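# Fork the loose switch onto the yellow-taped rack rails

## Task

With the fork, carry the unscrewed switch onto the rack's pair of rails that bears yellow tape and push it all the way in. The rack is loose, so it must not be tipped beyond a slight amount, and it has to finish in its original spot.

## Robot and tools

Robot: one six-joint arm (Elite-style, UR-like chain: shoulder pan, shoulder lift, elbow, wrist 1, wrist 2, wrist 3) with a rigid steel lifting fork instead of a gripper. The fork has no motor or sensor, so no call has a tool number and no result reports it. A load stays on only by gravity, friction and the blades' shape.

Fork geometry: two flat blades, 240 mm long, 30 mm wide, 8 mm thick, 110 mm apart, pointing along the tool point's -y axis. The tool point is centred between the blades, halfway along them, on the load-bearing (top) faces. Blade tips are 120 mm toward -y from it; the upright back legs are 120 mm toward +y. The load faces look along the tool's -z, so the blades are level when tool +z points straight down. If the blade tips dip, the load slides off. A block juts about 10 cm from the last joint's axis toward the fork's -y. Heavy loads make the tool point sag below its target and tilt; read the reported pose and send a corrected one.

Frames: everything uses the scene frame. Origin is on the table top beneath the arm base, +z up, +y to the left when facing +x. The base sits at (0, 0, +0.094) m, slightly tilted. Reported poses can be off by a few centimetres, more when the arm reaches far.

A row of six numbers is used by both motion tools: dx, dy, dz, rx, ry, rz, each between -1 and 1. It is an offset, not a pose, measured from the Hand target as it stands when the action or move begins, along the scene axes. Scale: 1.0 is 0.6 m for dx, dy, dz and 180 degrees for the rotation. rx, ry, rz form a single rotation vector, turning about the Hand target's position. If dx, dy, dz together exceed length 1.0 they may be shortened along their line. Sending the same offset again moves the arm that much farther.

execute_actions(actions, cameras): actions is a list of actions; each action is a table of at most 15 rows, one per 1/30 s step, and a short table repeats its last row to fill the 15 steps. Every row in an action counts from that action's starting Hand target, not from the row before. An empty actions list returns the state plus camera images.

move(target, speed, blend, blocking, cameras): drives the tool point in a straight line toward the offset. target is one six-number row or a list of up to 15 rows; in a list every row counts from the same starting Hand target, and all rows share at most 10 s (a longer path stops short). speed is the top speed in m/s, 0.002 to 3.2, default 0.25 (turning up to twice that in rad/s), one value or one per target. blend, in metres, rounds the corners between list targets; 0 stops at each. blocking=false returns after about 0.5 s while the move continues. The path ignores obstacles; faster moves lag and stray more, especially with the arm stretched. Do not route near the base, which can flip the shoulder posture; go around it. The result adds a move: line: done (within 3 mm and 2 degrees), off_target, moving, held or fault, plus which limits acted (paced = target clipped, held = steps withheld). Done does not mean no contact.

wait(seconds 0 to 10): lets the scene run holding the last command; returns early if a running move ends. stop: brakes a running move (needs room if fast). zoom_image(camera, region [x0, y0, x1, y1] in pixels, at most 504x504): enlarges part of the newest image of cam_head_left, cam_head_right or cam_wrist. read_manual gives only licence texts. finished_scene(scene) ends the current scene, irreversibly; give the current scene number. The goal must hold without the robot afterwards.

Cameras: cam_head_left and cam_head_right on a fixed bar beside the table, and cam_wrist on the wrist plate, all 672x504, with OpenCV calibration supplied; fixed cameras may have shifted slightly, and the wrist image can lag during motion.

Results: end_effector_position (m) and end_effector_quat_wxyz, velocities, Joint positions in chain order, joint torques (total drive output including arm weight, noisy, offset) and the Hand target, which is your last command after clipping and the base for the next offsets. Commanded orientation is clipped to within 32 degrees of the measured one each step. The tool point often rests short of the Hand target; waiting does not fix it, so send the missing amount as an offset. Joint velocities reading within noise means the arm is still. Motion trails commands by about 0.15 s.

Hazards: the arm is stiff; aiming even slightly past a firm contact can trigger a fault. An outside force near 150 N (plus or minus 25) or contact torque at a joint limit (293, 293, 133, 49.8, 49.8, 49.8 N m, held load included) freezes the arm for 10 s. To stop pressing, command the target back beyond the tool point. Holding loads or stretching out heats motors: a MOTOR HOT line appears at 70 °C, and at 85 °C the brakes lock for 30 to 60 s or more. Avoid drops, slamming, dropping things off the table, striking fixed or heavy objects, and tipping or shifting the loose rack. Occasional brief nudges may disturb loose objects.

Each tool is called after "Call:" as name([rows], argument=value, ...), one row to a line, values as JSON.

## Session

Call:
execute_actions(actions=[])

Call:
zoom_image(camera="cam_head_right", region=[290, 60, 490, 280])

Call:
zoom_image(camera="cam_head_left", region=[290, 60, 490, 280])

Scene clock: 0.00 s.
end_effector_position=(+0.3721, -0.1179, +0.2683) end_effector_quat_wxyz=(-0.171, +0.978, -0.115, +0.012)
Joint positions: [1.982 -1.736 2.436 -1.964 -1.402 0.575]
Joint velocities: within noise
Joint torques (N m): no reading
Hand target: +0.3721, -0.1179, +0.2683; -0.171, +0.978, -0.115, +0.012
camera_calibration:
cam_wrist: T_world_to_cam=[[0.971635, -0.232132, -0.0451733, -0.367249], [-0.231942, -0.972683, 0.00947392, -0.159603], [-0.0461385, 0.00127239, -0.998934, 0.379723], [0, 0, 0, 1]] pos_world=[0.337333, -0.240977, 0.364241]

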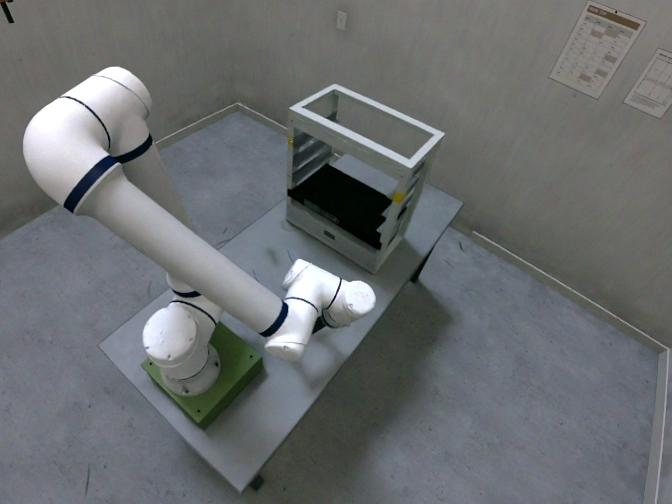

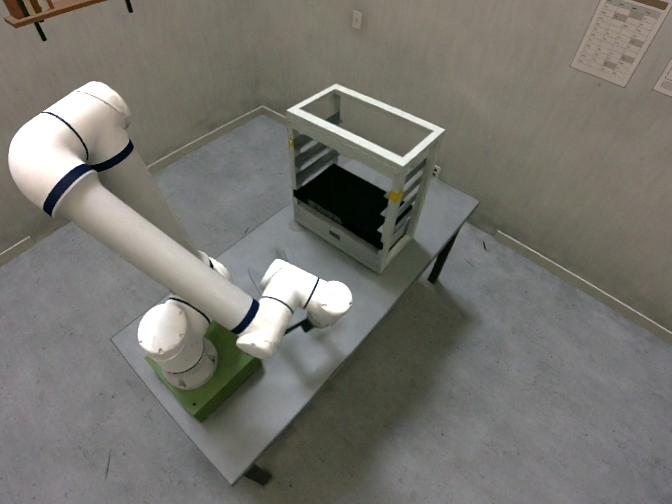

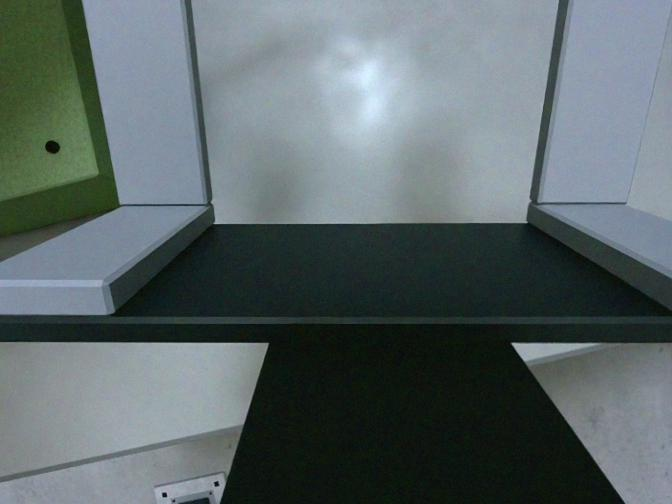

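Scaled by 2.291.

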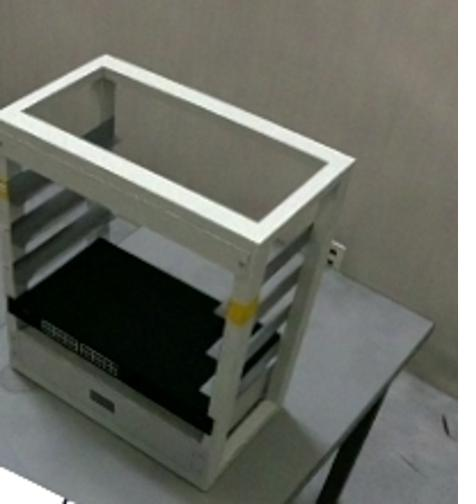

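Scaled by 2.291.

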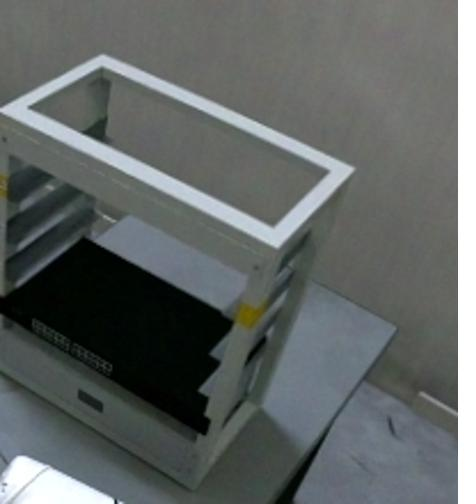

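Call:
move([
  [0.08,0,0.47,0,0,0],
  [0.3465,0.23,0.5695,0.1454,-0.1921,-0.4092],
], speed=0.4, blend=0.04, cameras=["all"])

Scene clock: 16.67 s.
end_effector_position=(+0.5800, +0.0201, +0.6100) end_effector_quat_wxyz=(-0.354, +0.613, -0.612, +0.354)
Joint positions: [2.488 -2.325 2.687 -2.842 -0.981 2.739]
Joint torques (N m): [10.66 25.3 -75.39 -12.67 0.68 3.53]
Hand target: +0.5800, +0.0201, +0.6100; -0.353, +0.613, -0.612, +0.354
Off the commanded pose: 0.000 m, 0 deg.
move: done
camera_calibration:
cam_wrist: T_world_to_cam=[[0.0170888, -0.99956, -0.0242305, 0.0344243], [-0.769105, 0.00234414, -0.639118, 0.707274], [0.638894, 0.0295576, -0.768727, 0.192216], [0, 0, 0, 1]] pos_world=[0.420574, 0.0270697, 0.600628]

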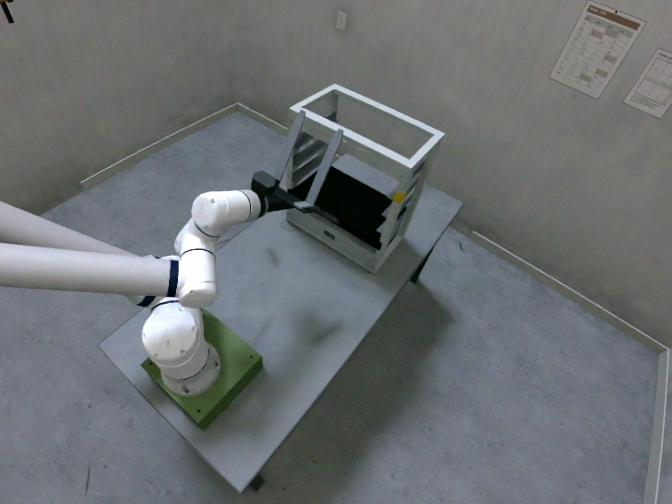

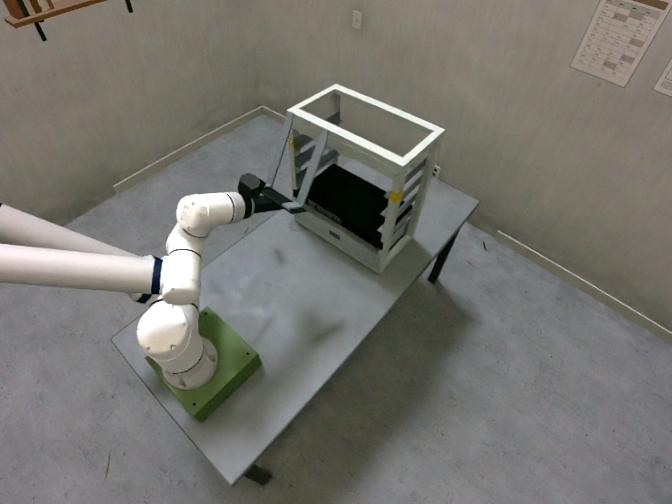

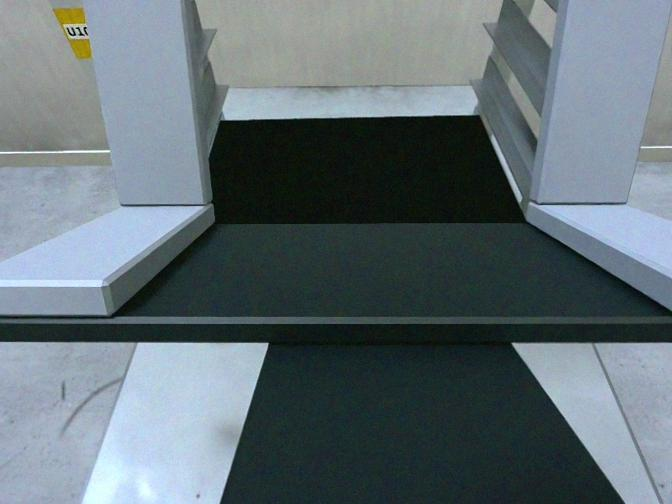

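Call:
move(target=[-0.0133,0.25,-0.3833,0,-0.0833,0], speed=0.3, cameras=["cam_wrist","cam_head_right","cam_head_left"])

Call:
zoom_image(camera="cam_head_right", region=[280, 150, 430, 280])

Scene clock: 23.63 s.
end_effector_position=(+0.5727, +0.0748, +0.5277) end_effector_quat_wxyz=(-0.375, +0.616, -0.593, +0.358)
Joint positions: [2.649 -2.063 2.836 -3.342 -1.064 2.85]
Joint torques (N m): [-21.02 -13.9 -82.96 -7.66 3.63 -2.18]
Hand target: +0.5727, +0.0748, +0.5277; -0.375, +0.616, -0.593, +0.358 (not the last commanded pose)
Off the commanded pose: 0.176 m, 13 deg.
move: held (a check stopped the path); limits=held
pose unreachable: on one or more control steps of this call, first in action 0 (counted from 0), an arm could not follow its commanded pose, so it was not sent that pose on those steps. It may still have moved: this result reports where it is.
cause: moving toward the commanded pose would bring two parts of the arm too close to each other (joints 3 (elbow) and 4 (wrist 1) lie between them).
camera_calibration:
cam_wrist: T_world_to_cam=[[0.0567933, -0.998016, -0.0271728, 0.0659927], [-0.740663, -0.0238667, -0.671453, 0.651602], [0.669472, 0.0582599, -0.740549, 0.0973337], [0, 0, 0, 1]] pos_world=[0.413707, 0.0757428, 0.511394]

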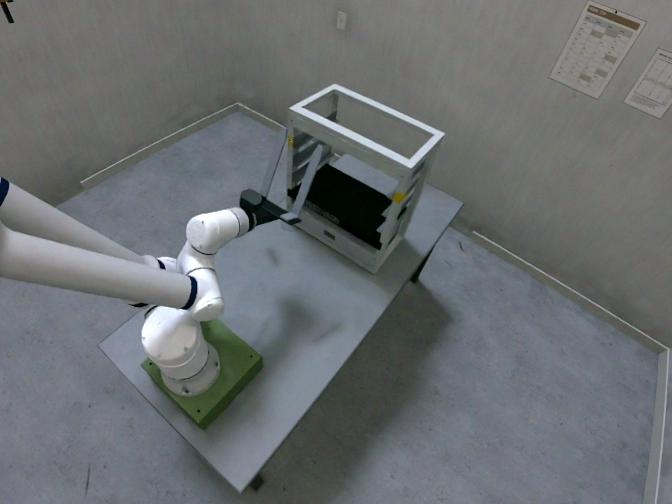

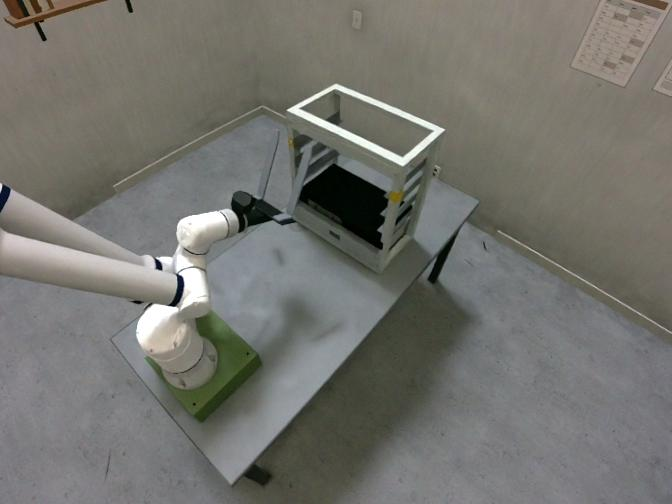

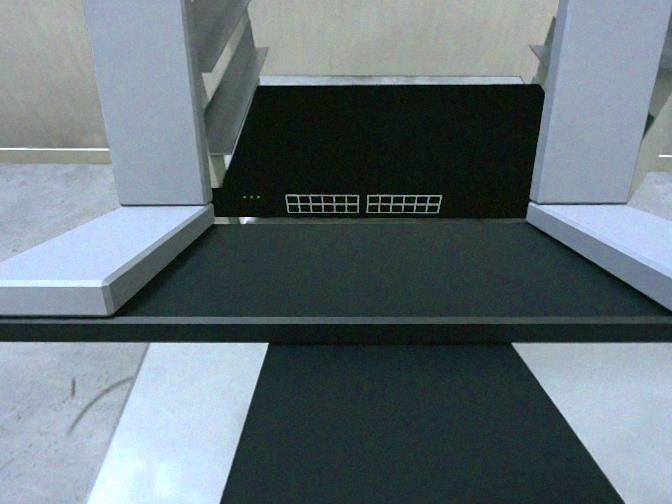

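Scaled by 3.360.

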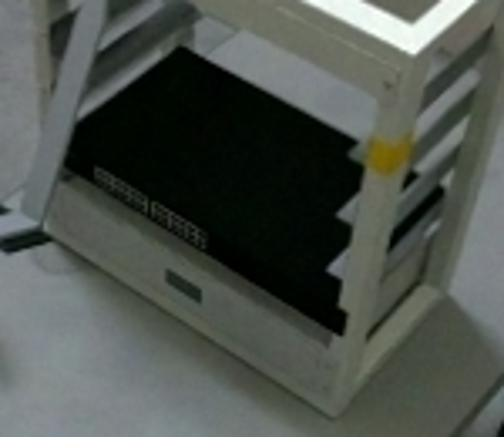

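Call:
move([
  [0.115,0.155,0.03,0.0006,-0.0697,-0.0127],
  [0.0655,0.155,-0.28,0.0006,-0.0697,-0.0127],
], speed=0.3, blend=0.03, cameras=["cam_wrist"])

Call:
zoom_image(camera="cam_wrist", region=[200, 0, 550, 230])

Scene clock: 35.00 s.
end_effector_position=(+0.6120, +0.1678, +0.3598) end_effector_quat_wxyz=(-0.431, +0.561, -0.561, +0.430)
Joint positions: [3.15 -0.769 2.68 -4.777 -1.533 3.139]
Joint torques (N m): [-21.5 -52.36 0.21 -11.97 1.42 -2.22]
Hand target: +0.6120, +0.1678, +0.3597; -0.431, +0.561, -0.561, +0.430
Off the commanded pose: 0.000 m, 0 deg.
move: done
camera_calibration:
cam_wrist: T_world_to_cam=[[0.0219729, -0.999548, -0.0204971, 0.171214], [-0.577611, 0.00404189, -0.816302, 0.517855], [0.816016, 0.0297759, -0.577262, -0.202339], [0, 0, 0, 1]] pos_world=[0.460469, 0.175068, 0.309432]
Images, in order (width x height): cam_wrist 672x504.

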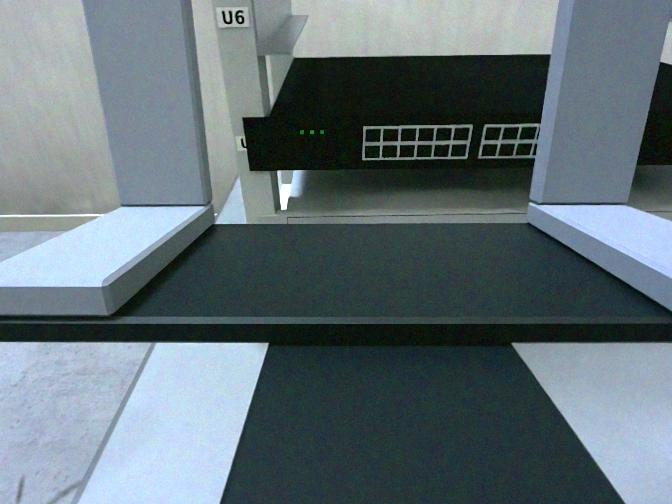

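Scaled by 1.440.

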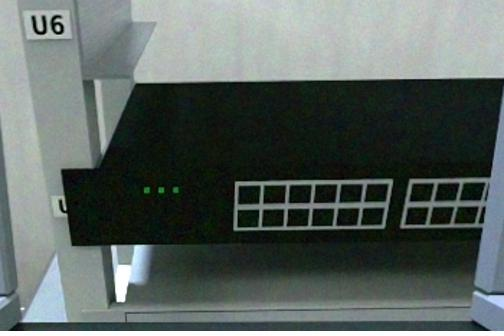

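Call:
move([
  [-0.1367,-0.2675,0.1,-0.0048,0.4166,0.0057],
  [-0.1367,-0.2675,-0.3417,-0.0048,0.4166,0.0057],
], speed=0.35, blend=0.04, cameras=["cam_head_right","cam_wrist"])

Call:
zoom_image(camera="cam_head_right", region=[240, 120, 430, 280])

Scene clock: 63.63 s.
end_effector_position=(+0.5894, +0.1289, +0.3723) end_effector_quat_wxyz=(-0.350, +0.613, -0.615, +0.351)
Joint positions: [2.987 -1.197 2.864 -4.253 -1.398 3.043]
Joint torques (N m): [9.03 -28.64 -20.19 -13.38 -1.37 3.48]
Hand target: +0.5894, +0.1290, +0.3722; -0.351, +0.613, -0.615, +0.351 (not the last commanded pose)
Off the commanded pose: 0.256 m, 59 deg.
move: held (a check stopped the path); path passed 0 of 2 targets; limits=held
pose unreachable: on one or more control steps of this call, first in action 0 (counted from 0), an arm could not follow its commanded pose, so it was not sent that pose on those steps. It may still have moved: this result reports where it is.
cause: moving toward the commanded pose would bring two parts of the arm too close to each other (joints 3 (elbow) and 4 (wrist 1) lie between them).
camera_calibration:
cam_wrist: T_world_to_cam=[[0.0142761, -0.999589, -0.0248558, 0.139229], [-0.774759, 0.00465621, -0.63224, 0.562779], [0.632096, 0.0282832, -0.774374, 0.00640438], [0, 0, 0, 1]] pos_world=[0.429982, 0.13637, 0.364231]
Images, in order (width x height): cam_head_right 672x504, cam_wrist 672x504.

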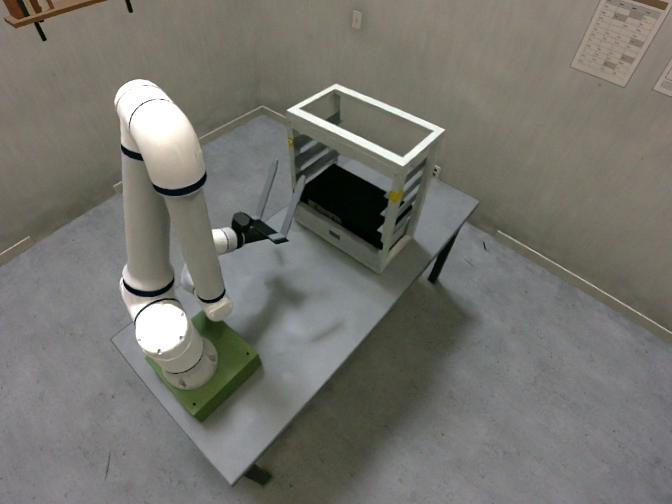

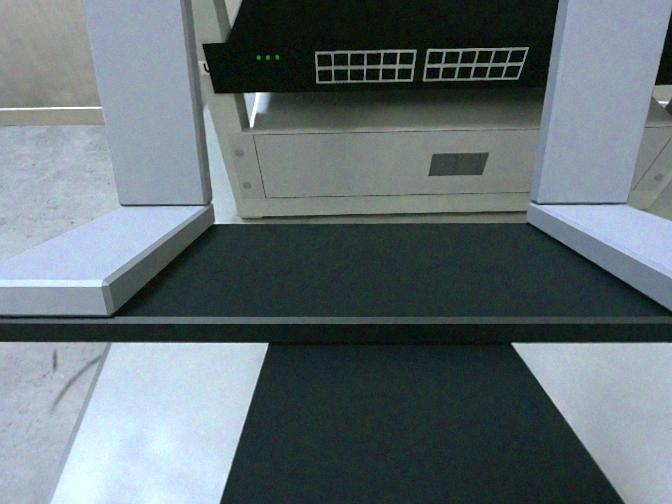

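Scaled by 2.653.

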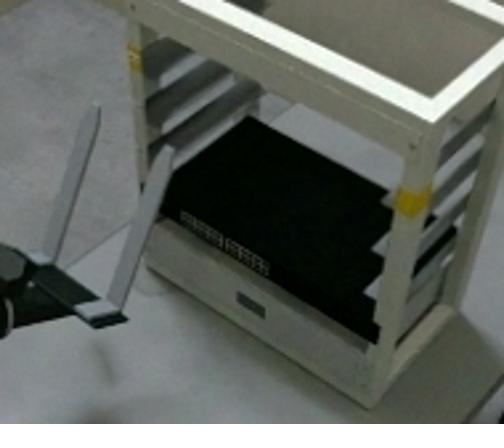

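Call:
move([
  [0.02,-0.1,0.26,0,0,0],
  [-0.03,-0.2025,0.18,-0.003,0.3304,0.007],
  [-0.099,-0.2025,-0.362,-0.003,0.3304,0.007],
], speed=0.35, blend=0.03, cameras=["cam_head_right","cam_head_left"])

Call:
zoom_image(camera="cam_head_right", region=[240, 120, 430, 280])

Scene clock: 77.20 s.
end_effector_position=(+0.5300, +0.0075, +0.1551) end_effector_quat_wxyz=(+0.000, +0.715, -0.699, +0.000)
Joint positions: [2.714 -1.805 2.678 -2.43 -1.57 2.646]
Joint torques (N m): [8.13 -3.52 -49.58 -10.58 2.11 3.37]
Hand target: +0.5300, +0.0075, +0.1550; +0.000, +0.715, -0.699, +0.000
Off the commanded pose: 0.000 m, 0 deg.
move: done
Images, in order (width x height): cam_head_left 672x504, cam_head_right 672x504.

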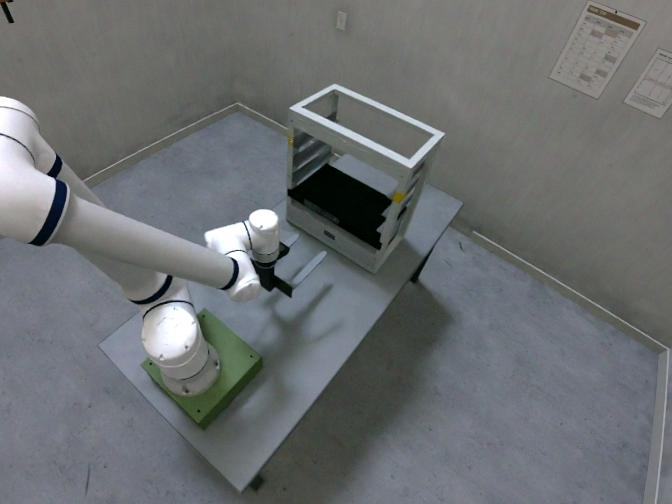

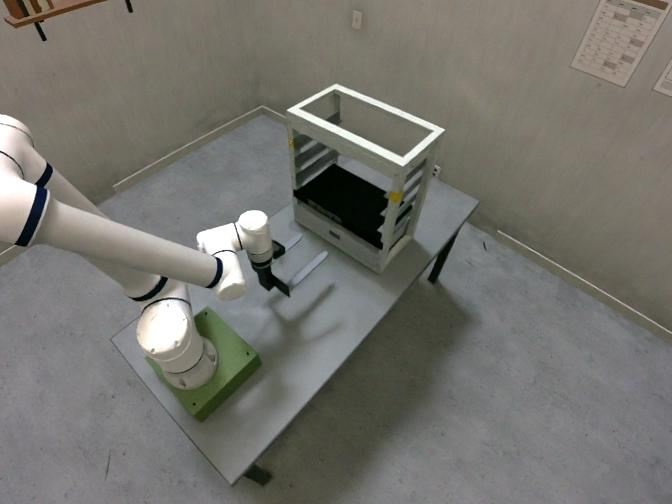

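Scaled by 2.653.

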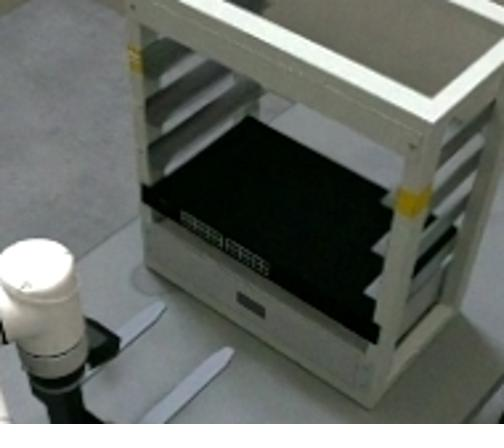

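Call:
move(target=[0.19,0.004,0,0,0,0], speed=0.15, cameras=["cam_head_right","cam_head_left"])

Call:
zoom_image(camera="cam_head_right", region=[270, 170, 400, 280])

Call:
zoom_image(camera="cam_head_left", region=[270, 170, 400, 280])

Scene clock: 81.23 s.
end_effector_position=(+0.6438, +0.0099, +0.1550) end_effector_quat_wxyz=(+0.000, +0.715, -0.699, +0.000)
Joint positions: [2.832 -1.563 2.488 -2.481 -1.568 2.765]
Joint torques (N m): [8.66 -31.41 -70.67 -10.36 -1.7 3.66]
Hand target: +0.6440, +0.0099, +0.1550; +0.000, +0.715, -0.699, +0.000
Off the commanded pose: 0.000 m, 0 deg.
move: done
Images, in order (width x height): cam_head_left 672x504, cam_head_right 672x504.

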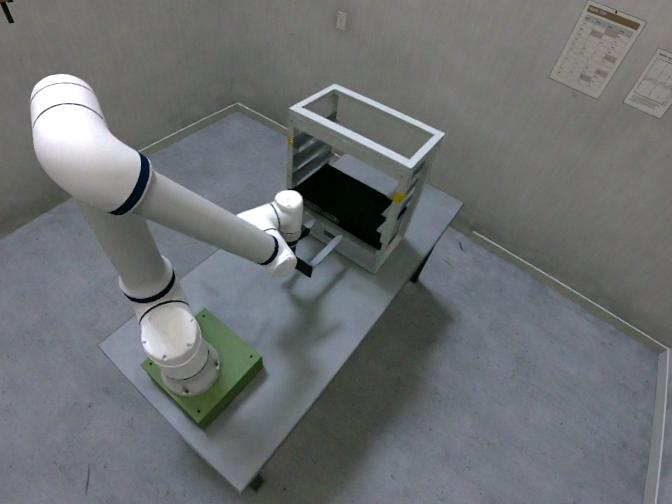

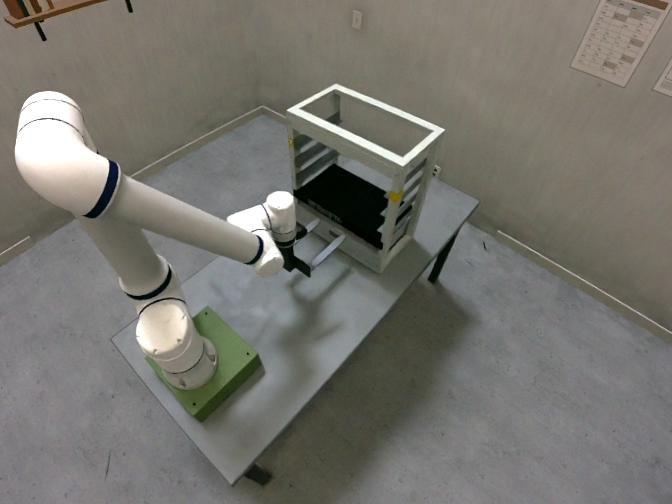

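Scaled by 3.877.

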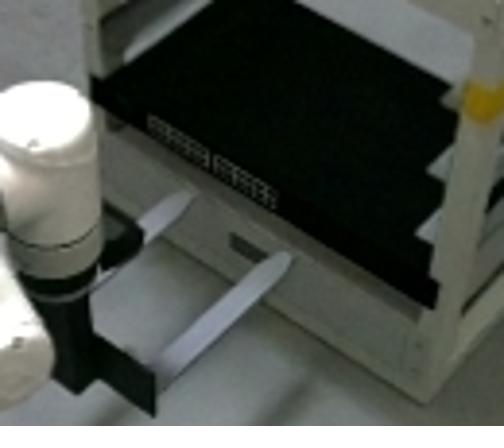

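Scaled by 3.877.

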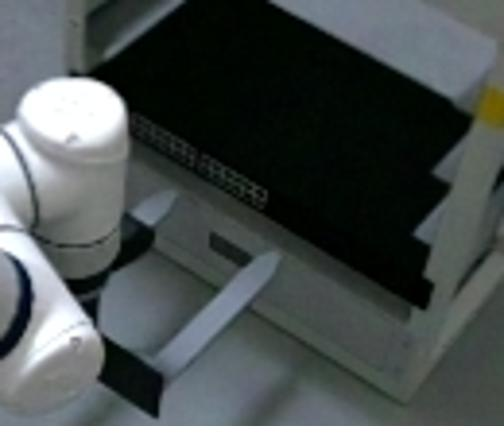

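Call:
move(target=[0.08,0.0017,0,0,0,0], speed=0.05, cameras=["cam_head_right","cam_head_left"])

Call:
zoom_image(camera="cam_head_right", region=[270, 170, 400, 280])

Call:
zoom_image(camera="cam_head_left", region=[270, 170, 400, 280])

Scene clock: 89.70 s.
end_effector_position=(+0.6918, +0.0109, +0.1550) end_effector_quat_wxyz=(+0.000, +0.715, -0.699, +0.000)
Joint positions: [2.867 -1.483 2.403 -2.476 -1.567 2.799]
Joint torques (N m): [9.57 -38.6 -71.67 -5.65 1.28 3.21]
Hand target: +0.6920, +0.0109, +0.1550; +0.000, +0.715, -0.699, +0.000
Off the commanded pose: 0.000 m, 0 deg.
move: done
Images, in order (width x height): cam_head_left 672x504, cam_head_right 672x504.

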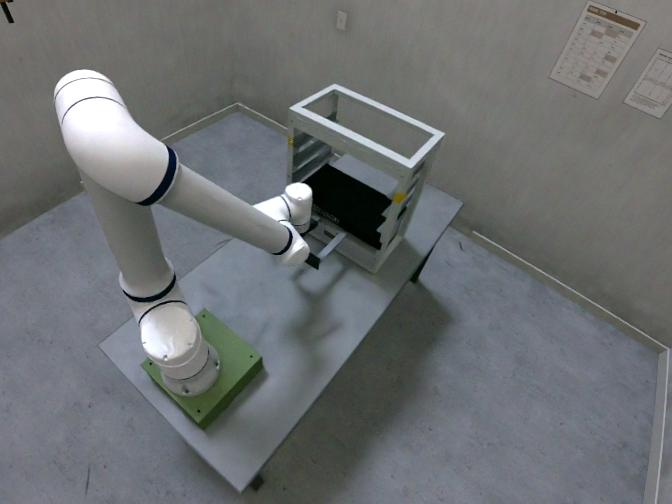

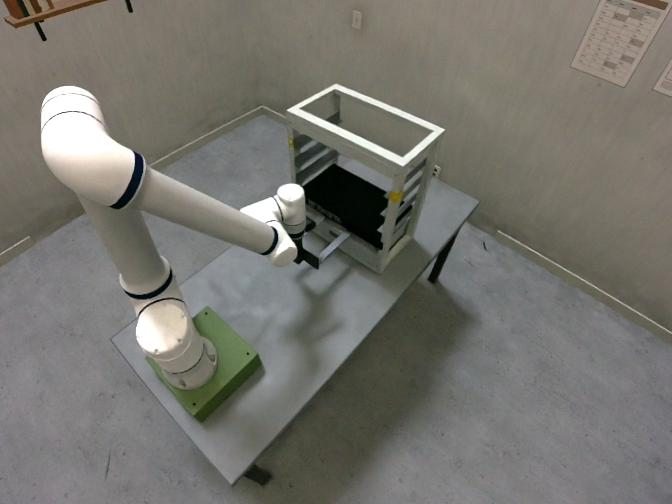

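Scaled by 3.877.

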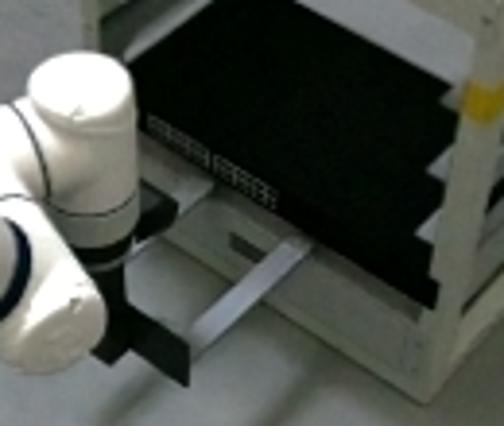

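Scaled by 3.877.

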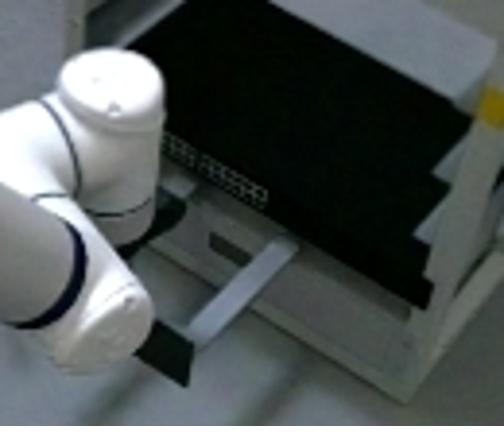

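Call:
move(target=[0.2233,0.0047,0,0,0,0], speed=0.08, cameras=["cam_wrist","cam_head_left"])

Call:
zoom_image(camera="cam_head_left", region=[270, 170, 400, 280])

Scene clock: 95.63 s.
end_effector_position=(+0.8258, +0.0137, +0.1550) end_effector_quat_wxyz=(+0.000, +0.715, -0.699, +0.000)
Joint positions: [2.936 -1.292 2.157 -2.422 -1.566 2.868]
Joint torques (N m): [9.05 -64.28 -73.52 -5.15 0.35 3.38]
Hand target: +0.8260, +0.0137, +0.1550; +0.000, +0.715, -0.699, +0.000
Off the commanded pose: 0.000 m, 0 deg.
move: done
camera_calibration:
cam_wrist: T_world_to_cam=[[0.00858901, -0.999584, -0.0275191, 0.0203853], [-0.938072, -0.0175858, 0.345994, 0.592574], [-0.346334, 0.0228431, -0.937833, 0.525503], [0, 0, 0, 1]] pos_world=[0.737701, 0.0187937, 0.288368]
Images, in order (width x height): cam_head_left 672x504, cam_wrist 672x504.

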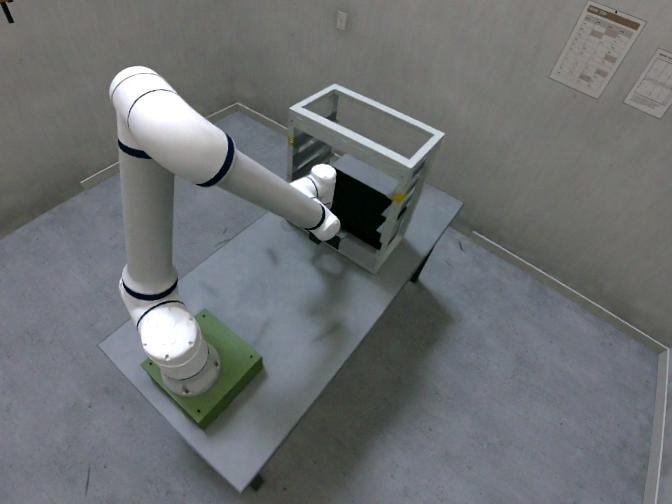

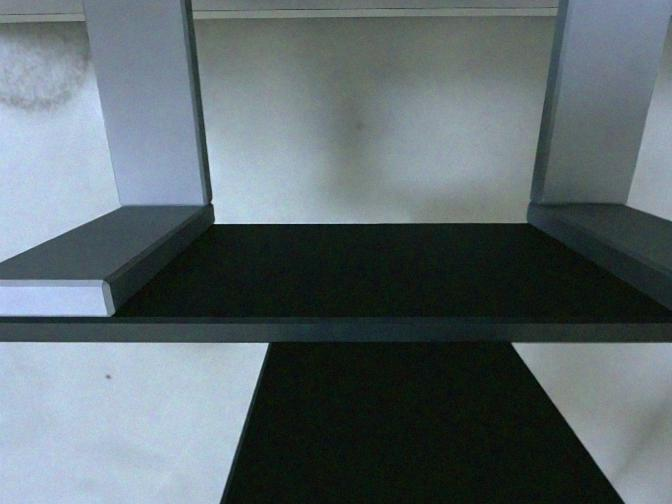

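Scaled by 3.877.

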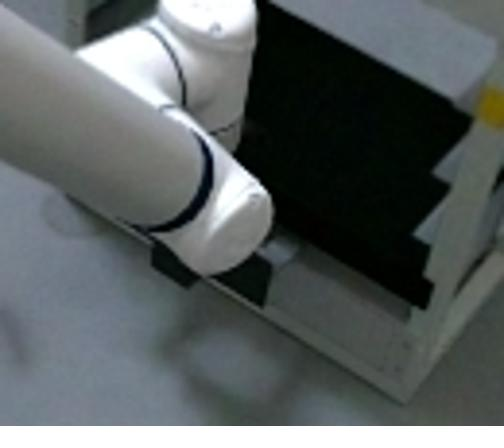

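Call:
move(target=[0,0,0.025,0,0,0], speed=0.04)

Call:
move(target=[0,0,0.005,0,0,0], speed=0.01)

Call:
move(target=[0,0,0.005,0,0,0], speed=0.01)

Call:
move(target=[0,0,0.005,0,0,0], speed=0.01)

Call:
move(target=[0,0,0.005,0,0,0], speed=0.01)

Call:
move(target=[0,0,0.005,0,0,0], speed=0.01)

Scene clock: 104.53 s.
end_effector_position=(+0.8260, +0.0137, +0.1698) end_effector_quat_wxyz=(+0.000, +0.715, -0.699, +0.000)
Joint positions: [2.936 -1.313 2.148 -2.392 -1.567 2.868]
Joint torques (N m): [-9.42 -90.81 -76.47 -5.53 -0.33 -1.13]
Hand target: +0.8260, +0.0137, +0.1700; +0.000, +0.715, -0.699, +0.000
Off the commanded pose: 0.000 m, 0 deg.
move: done

Scene clock: 105.23 s.
end_effector_position=(+0.8260, +0.0137, +0.1729) end_effector_quat_wxyz=(+0.000, +0.715, -0.699, +0.000)
Joint positions: [2.936 -1.317 2.146 -2.385 -1.567 2.868]
Joint torques (N m): [-15.4 -91.34 -77.9 -5.5 -0.4 -1.69]
Hand target: +0.8260, +0.0137, +0.1730; +0.000, +0.715, -0.699, +0.000
Off the commanded pose: 0.000 m, 0 deg.
move: done

Scene clock: 105.93 s.
end_effector_position=(+0.8259, +0.0137, +0.1757) end_effector_quat_wxyz=(+0.000, +0.715, -0.699, +0.000)
Joint positions: [2.936 -1.321 2.144 -2.379 -1.567 2.868]
Joint torques (N m): [-18.11 -118.66 -106.36 -16.72 4.03 -1.63]
Hand target: +0.8260, +0.0137, +0.1760; +0.000, +0.715, -0.699, +0.000
Off the commanded pose: 0.000 m, 0 deg.
move: done

Scene clock: 106.63 s.
end_effector_position=(+0.8260, +0.0137, +0.1789) end_effector_quat_wxyz=(+0.000, +0.715, -0.699, +0.000)
Joint positions: [2.936 -1.326 2.142 -2.373 -1.567 2.868]
Joint torques (N m): [-17.95 -124.31 -114.77 -19.62 3.22 -1.91]
Hand target: +0.8260, +0.0137, +0.1790; +0.000, +0.715, -0.699, +0.000
Off the commanded pose: 0.000 m, 0 deg.
move: done

Scene clock: 107.33 s.
end_effector_position=(+0.8260, +0.0137, +0.1819) end_effector_quat_wxyz=(+0.000, +0.715, -0.699, +0.000)
Joint positions: [2.936 -1.33 2.14 -2.367 -1.567 2.868]
Joint torques (N m): [-19.64 -126.49 -114.78 -19.73 2.4 -2.12]
Hand target: +0.8260, +0.0137, +0.1820; +0.000, +0.715, -0.699, +0.000
Off the commanded pose: 0.000 m, 0 deg.
move: done

Scene clock: 108.03 s.
end_effector_position=(+0.8260, +0.0137, +0.1849) end_effector_quat_wxyz=(+0.000, +0.715, -0.699, +0.000)
Joint positions: [2.936 -1.334 2.138 -2.361 -1.567 2.868]
Joint torques (N m): [-21.15 -124.6 -115.61 -19.62 1.96 -2.29]
Hand target: +0.8260, +0.0137, +0.1850; +0.000, +0.715, -0.699, +0.000
Off the commanded pose: 0.000 m, 0 deg.
move: done

Call:
move(target=[-0.08,-0.0014,0,0,0,0], speed=0.06, cameras=["cam_head_right"])

Call:
zoom_image(camera="cam_head_right", region=[280, 150, 430, 280])

Scene clock: 113.10 s.
end_effector_position=(+0.7782, +0.0129, +0.1850) end_effector_quat_wxyz=(+0.000, +0.715, -0.699, +0.000)
Joint positions: [2.915 -1.403 2.227 -2.381 -1.567 2.847]
Joint torques (N m): [-22.06 -113.94 -89.36 -24.4 1.74 -2.54]
Hand target: +0.7780, +0.0129, +0.1850; +0.000, +0.715, -0.699, +0.000
Off the commanded pose: 0.000 m, 0 deg.
move: done
Images, in order (width x height): cam_head_right 672x504.

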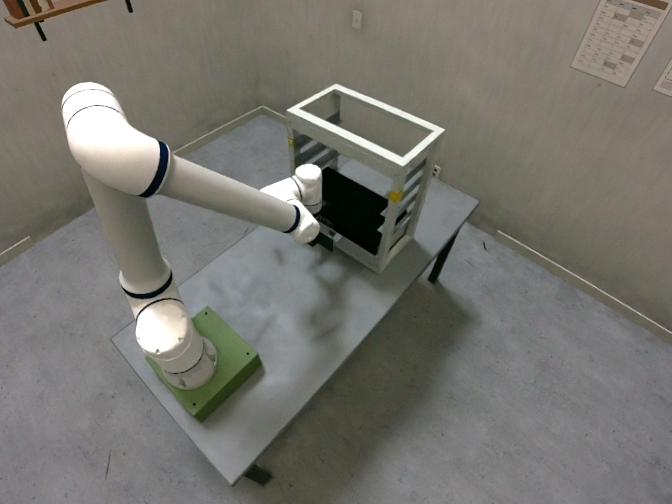

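Scaled by 3.360.

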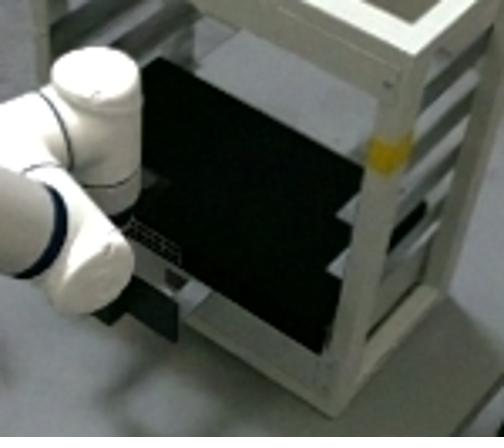

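Call:
move(target=[-0.4133,-0.0072,0,0,0,0], speed=0.1, cameras=["cam_head_right","cam_head_left"])

Call:
zoom_image(camera="cam_head_right", region=[240, 120, 430, 280])

Scene clock: 118.80 s.
end_effector_position=(+0.5302, +0.0085, +0.1850) end_effector_quat_wxyz=(+0.000, +0.715, -0.699, +0.000)
Joint positions: [2.717 -1.88 2.645 -2.321 -1.57 2.649]
Joint torques (N m): [-21.33 -52.91 -92.24 -18.55 5.82 -2.01]
Hand target: +0.5300, +0.0085, +0.1850; +0.000, +0.715, -0.699, +0.000
Off the commanded pose: 0.000 m, 0 deg.
move: done
Images, in order (width x height): cam_head_left 672x504, cam_head_right 672x504.

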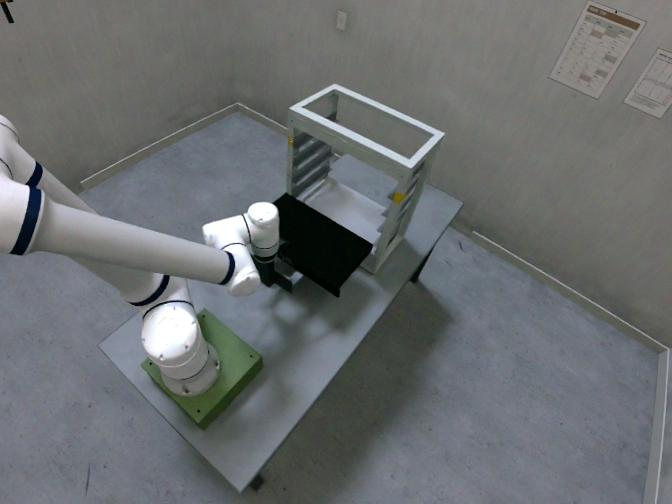

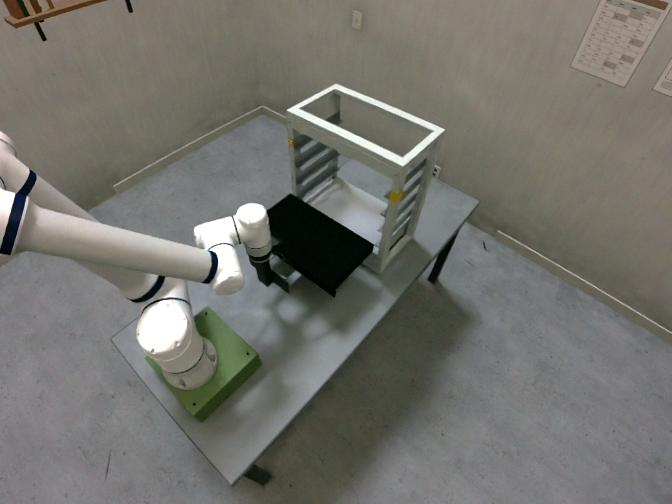

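Scaled by 2.653.

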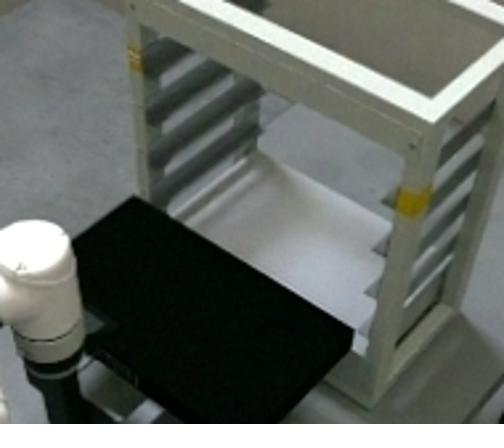

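Call:
move(target=[0,0,0.445,0,0,0], speed=0.12, cameras=["cam_head_right","cam_head_left"])

Call:
zoom_image(camera="cam_head_right", region=[240, 80, 450, 240])

Scene clock: 125.20 s.
end_effector_position=(+0.5300, +0.0086, +0.4518) end_effector_quat_wxyz=(+0.000, +0.715, -0.699, +0.000) end_effector_velocity=(-0.001, +0.000, +0.001) end_effector_angular_velocity=(+0.001, +0.003, +0.000)
Joint positions: [2.716 -2.156 2.253 -1.653 -1.57 2.648]
Joint velocities: [0 0 -0.003 0.006 0 0]
Joint torques (N m): [-21.89 -40.82 -146.04 -18.54 3.53 -2.19]
Hand target: +0.5300, +0.0085, +0.4520; +0.000, +0.715, -0.699, +0.000
Off the commanded pose: 0.000 m, 0 deg.
move: done
Images, in order (width x height): cam_head_left 672x504, cam_head_right 672x504.

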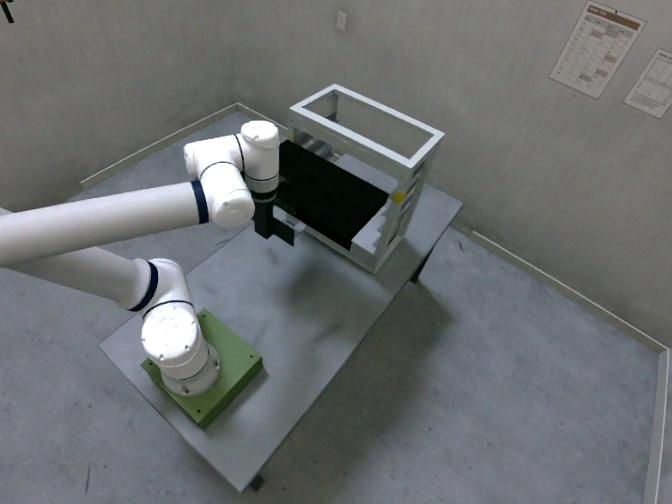

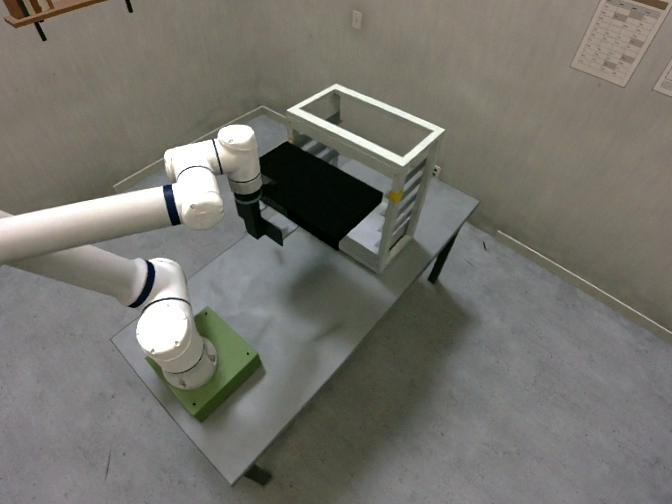

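Scaled by 2.400.

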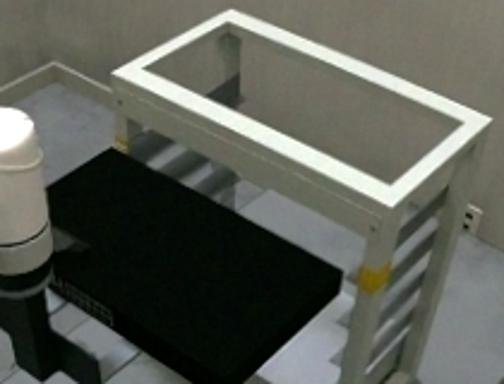

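Call:
move(target=[0.2,0.0035,0,0,0,0], speed=0.07, cameras=["cam_head_right","cam_head_left"])

Call:
zoom_image(camera="cam_head_right", region=[270, 80, 450, 240])

Call:
zoom_image(camera="cam_head_left", region=[270, 80, 450, 240])

Scene clock: 129.83 s.
end_effector_position=(+0.6499, +0.0106, +0.4520) end_effector_quat_wxyz=(+0.000, +0.715, -0.699, +0.000)
Joint positions: [2.837 -1.898 2.121 -1.78 -1.568 2.769]
Joint torques (N m): [7.01 -41.1 -145.31 -24 2.33 3.51]
Hand target: +0.6500, +0.0106, +0.4520; +0.000, +0.715, -0.699, +0.000
Off the commanded pose: 0.000 m, 0 deg.
move: done
Images, in order (width x height): cam_head_left 672x504, cam_head_right 672x504.

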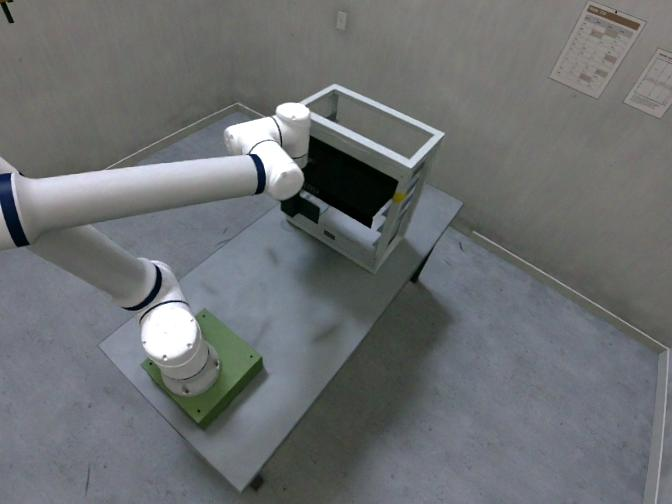

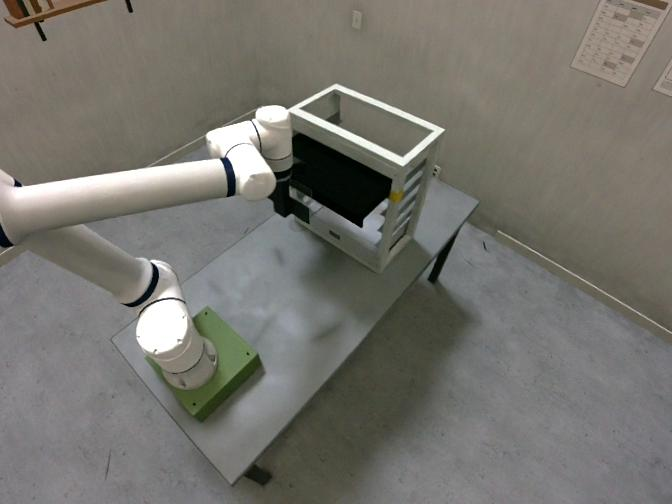

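Scaled by 2.800.

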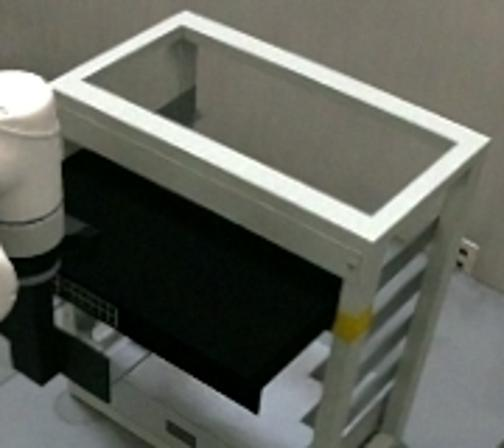

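Scaled by 2.800.

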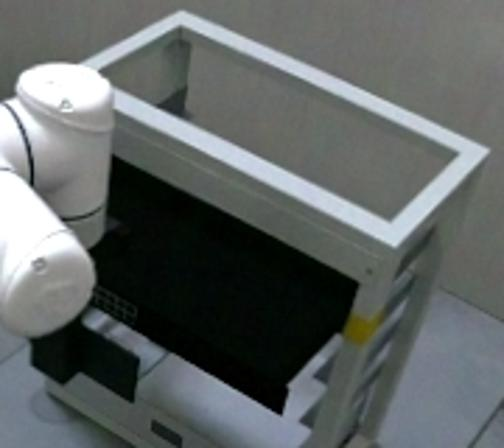

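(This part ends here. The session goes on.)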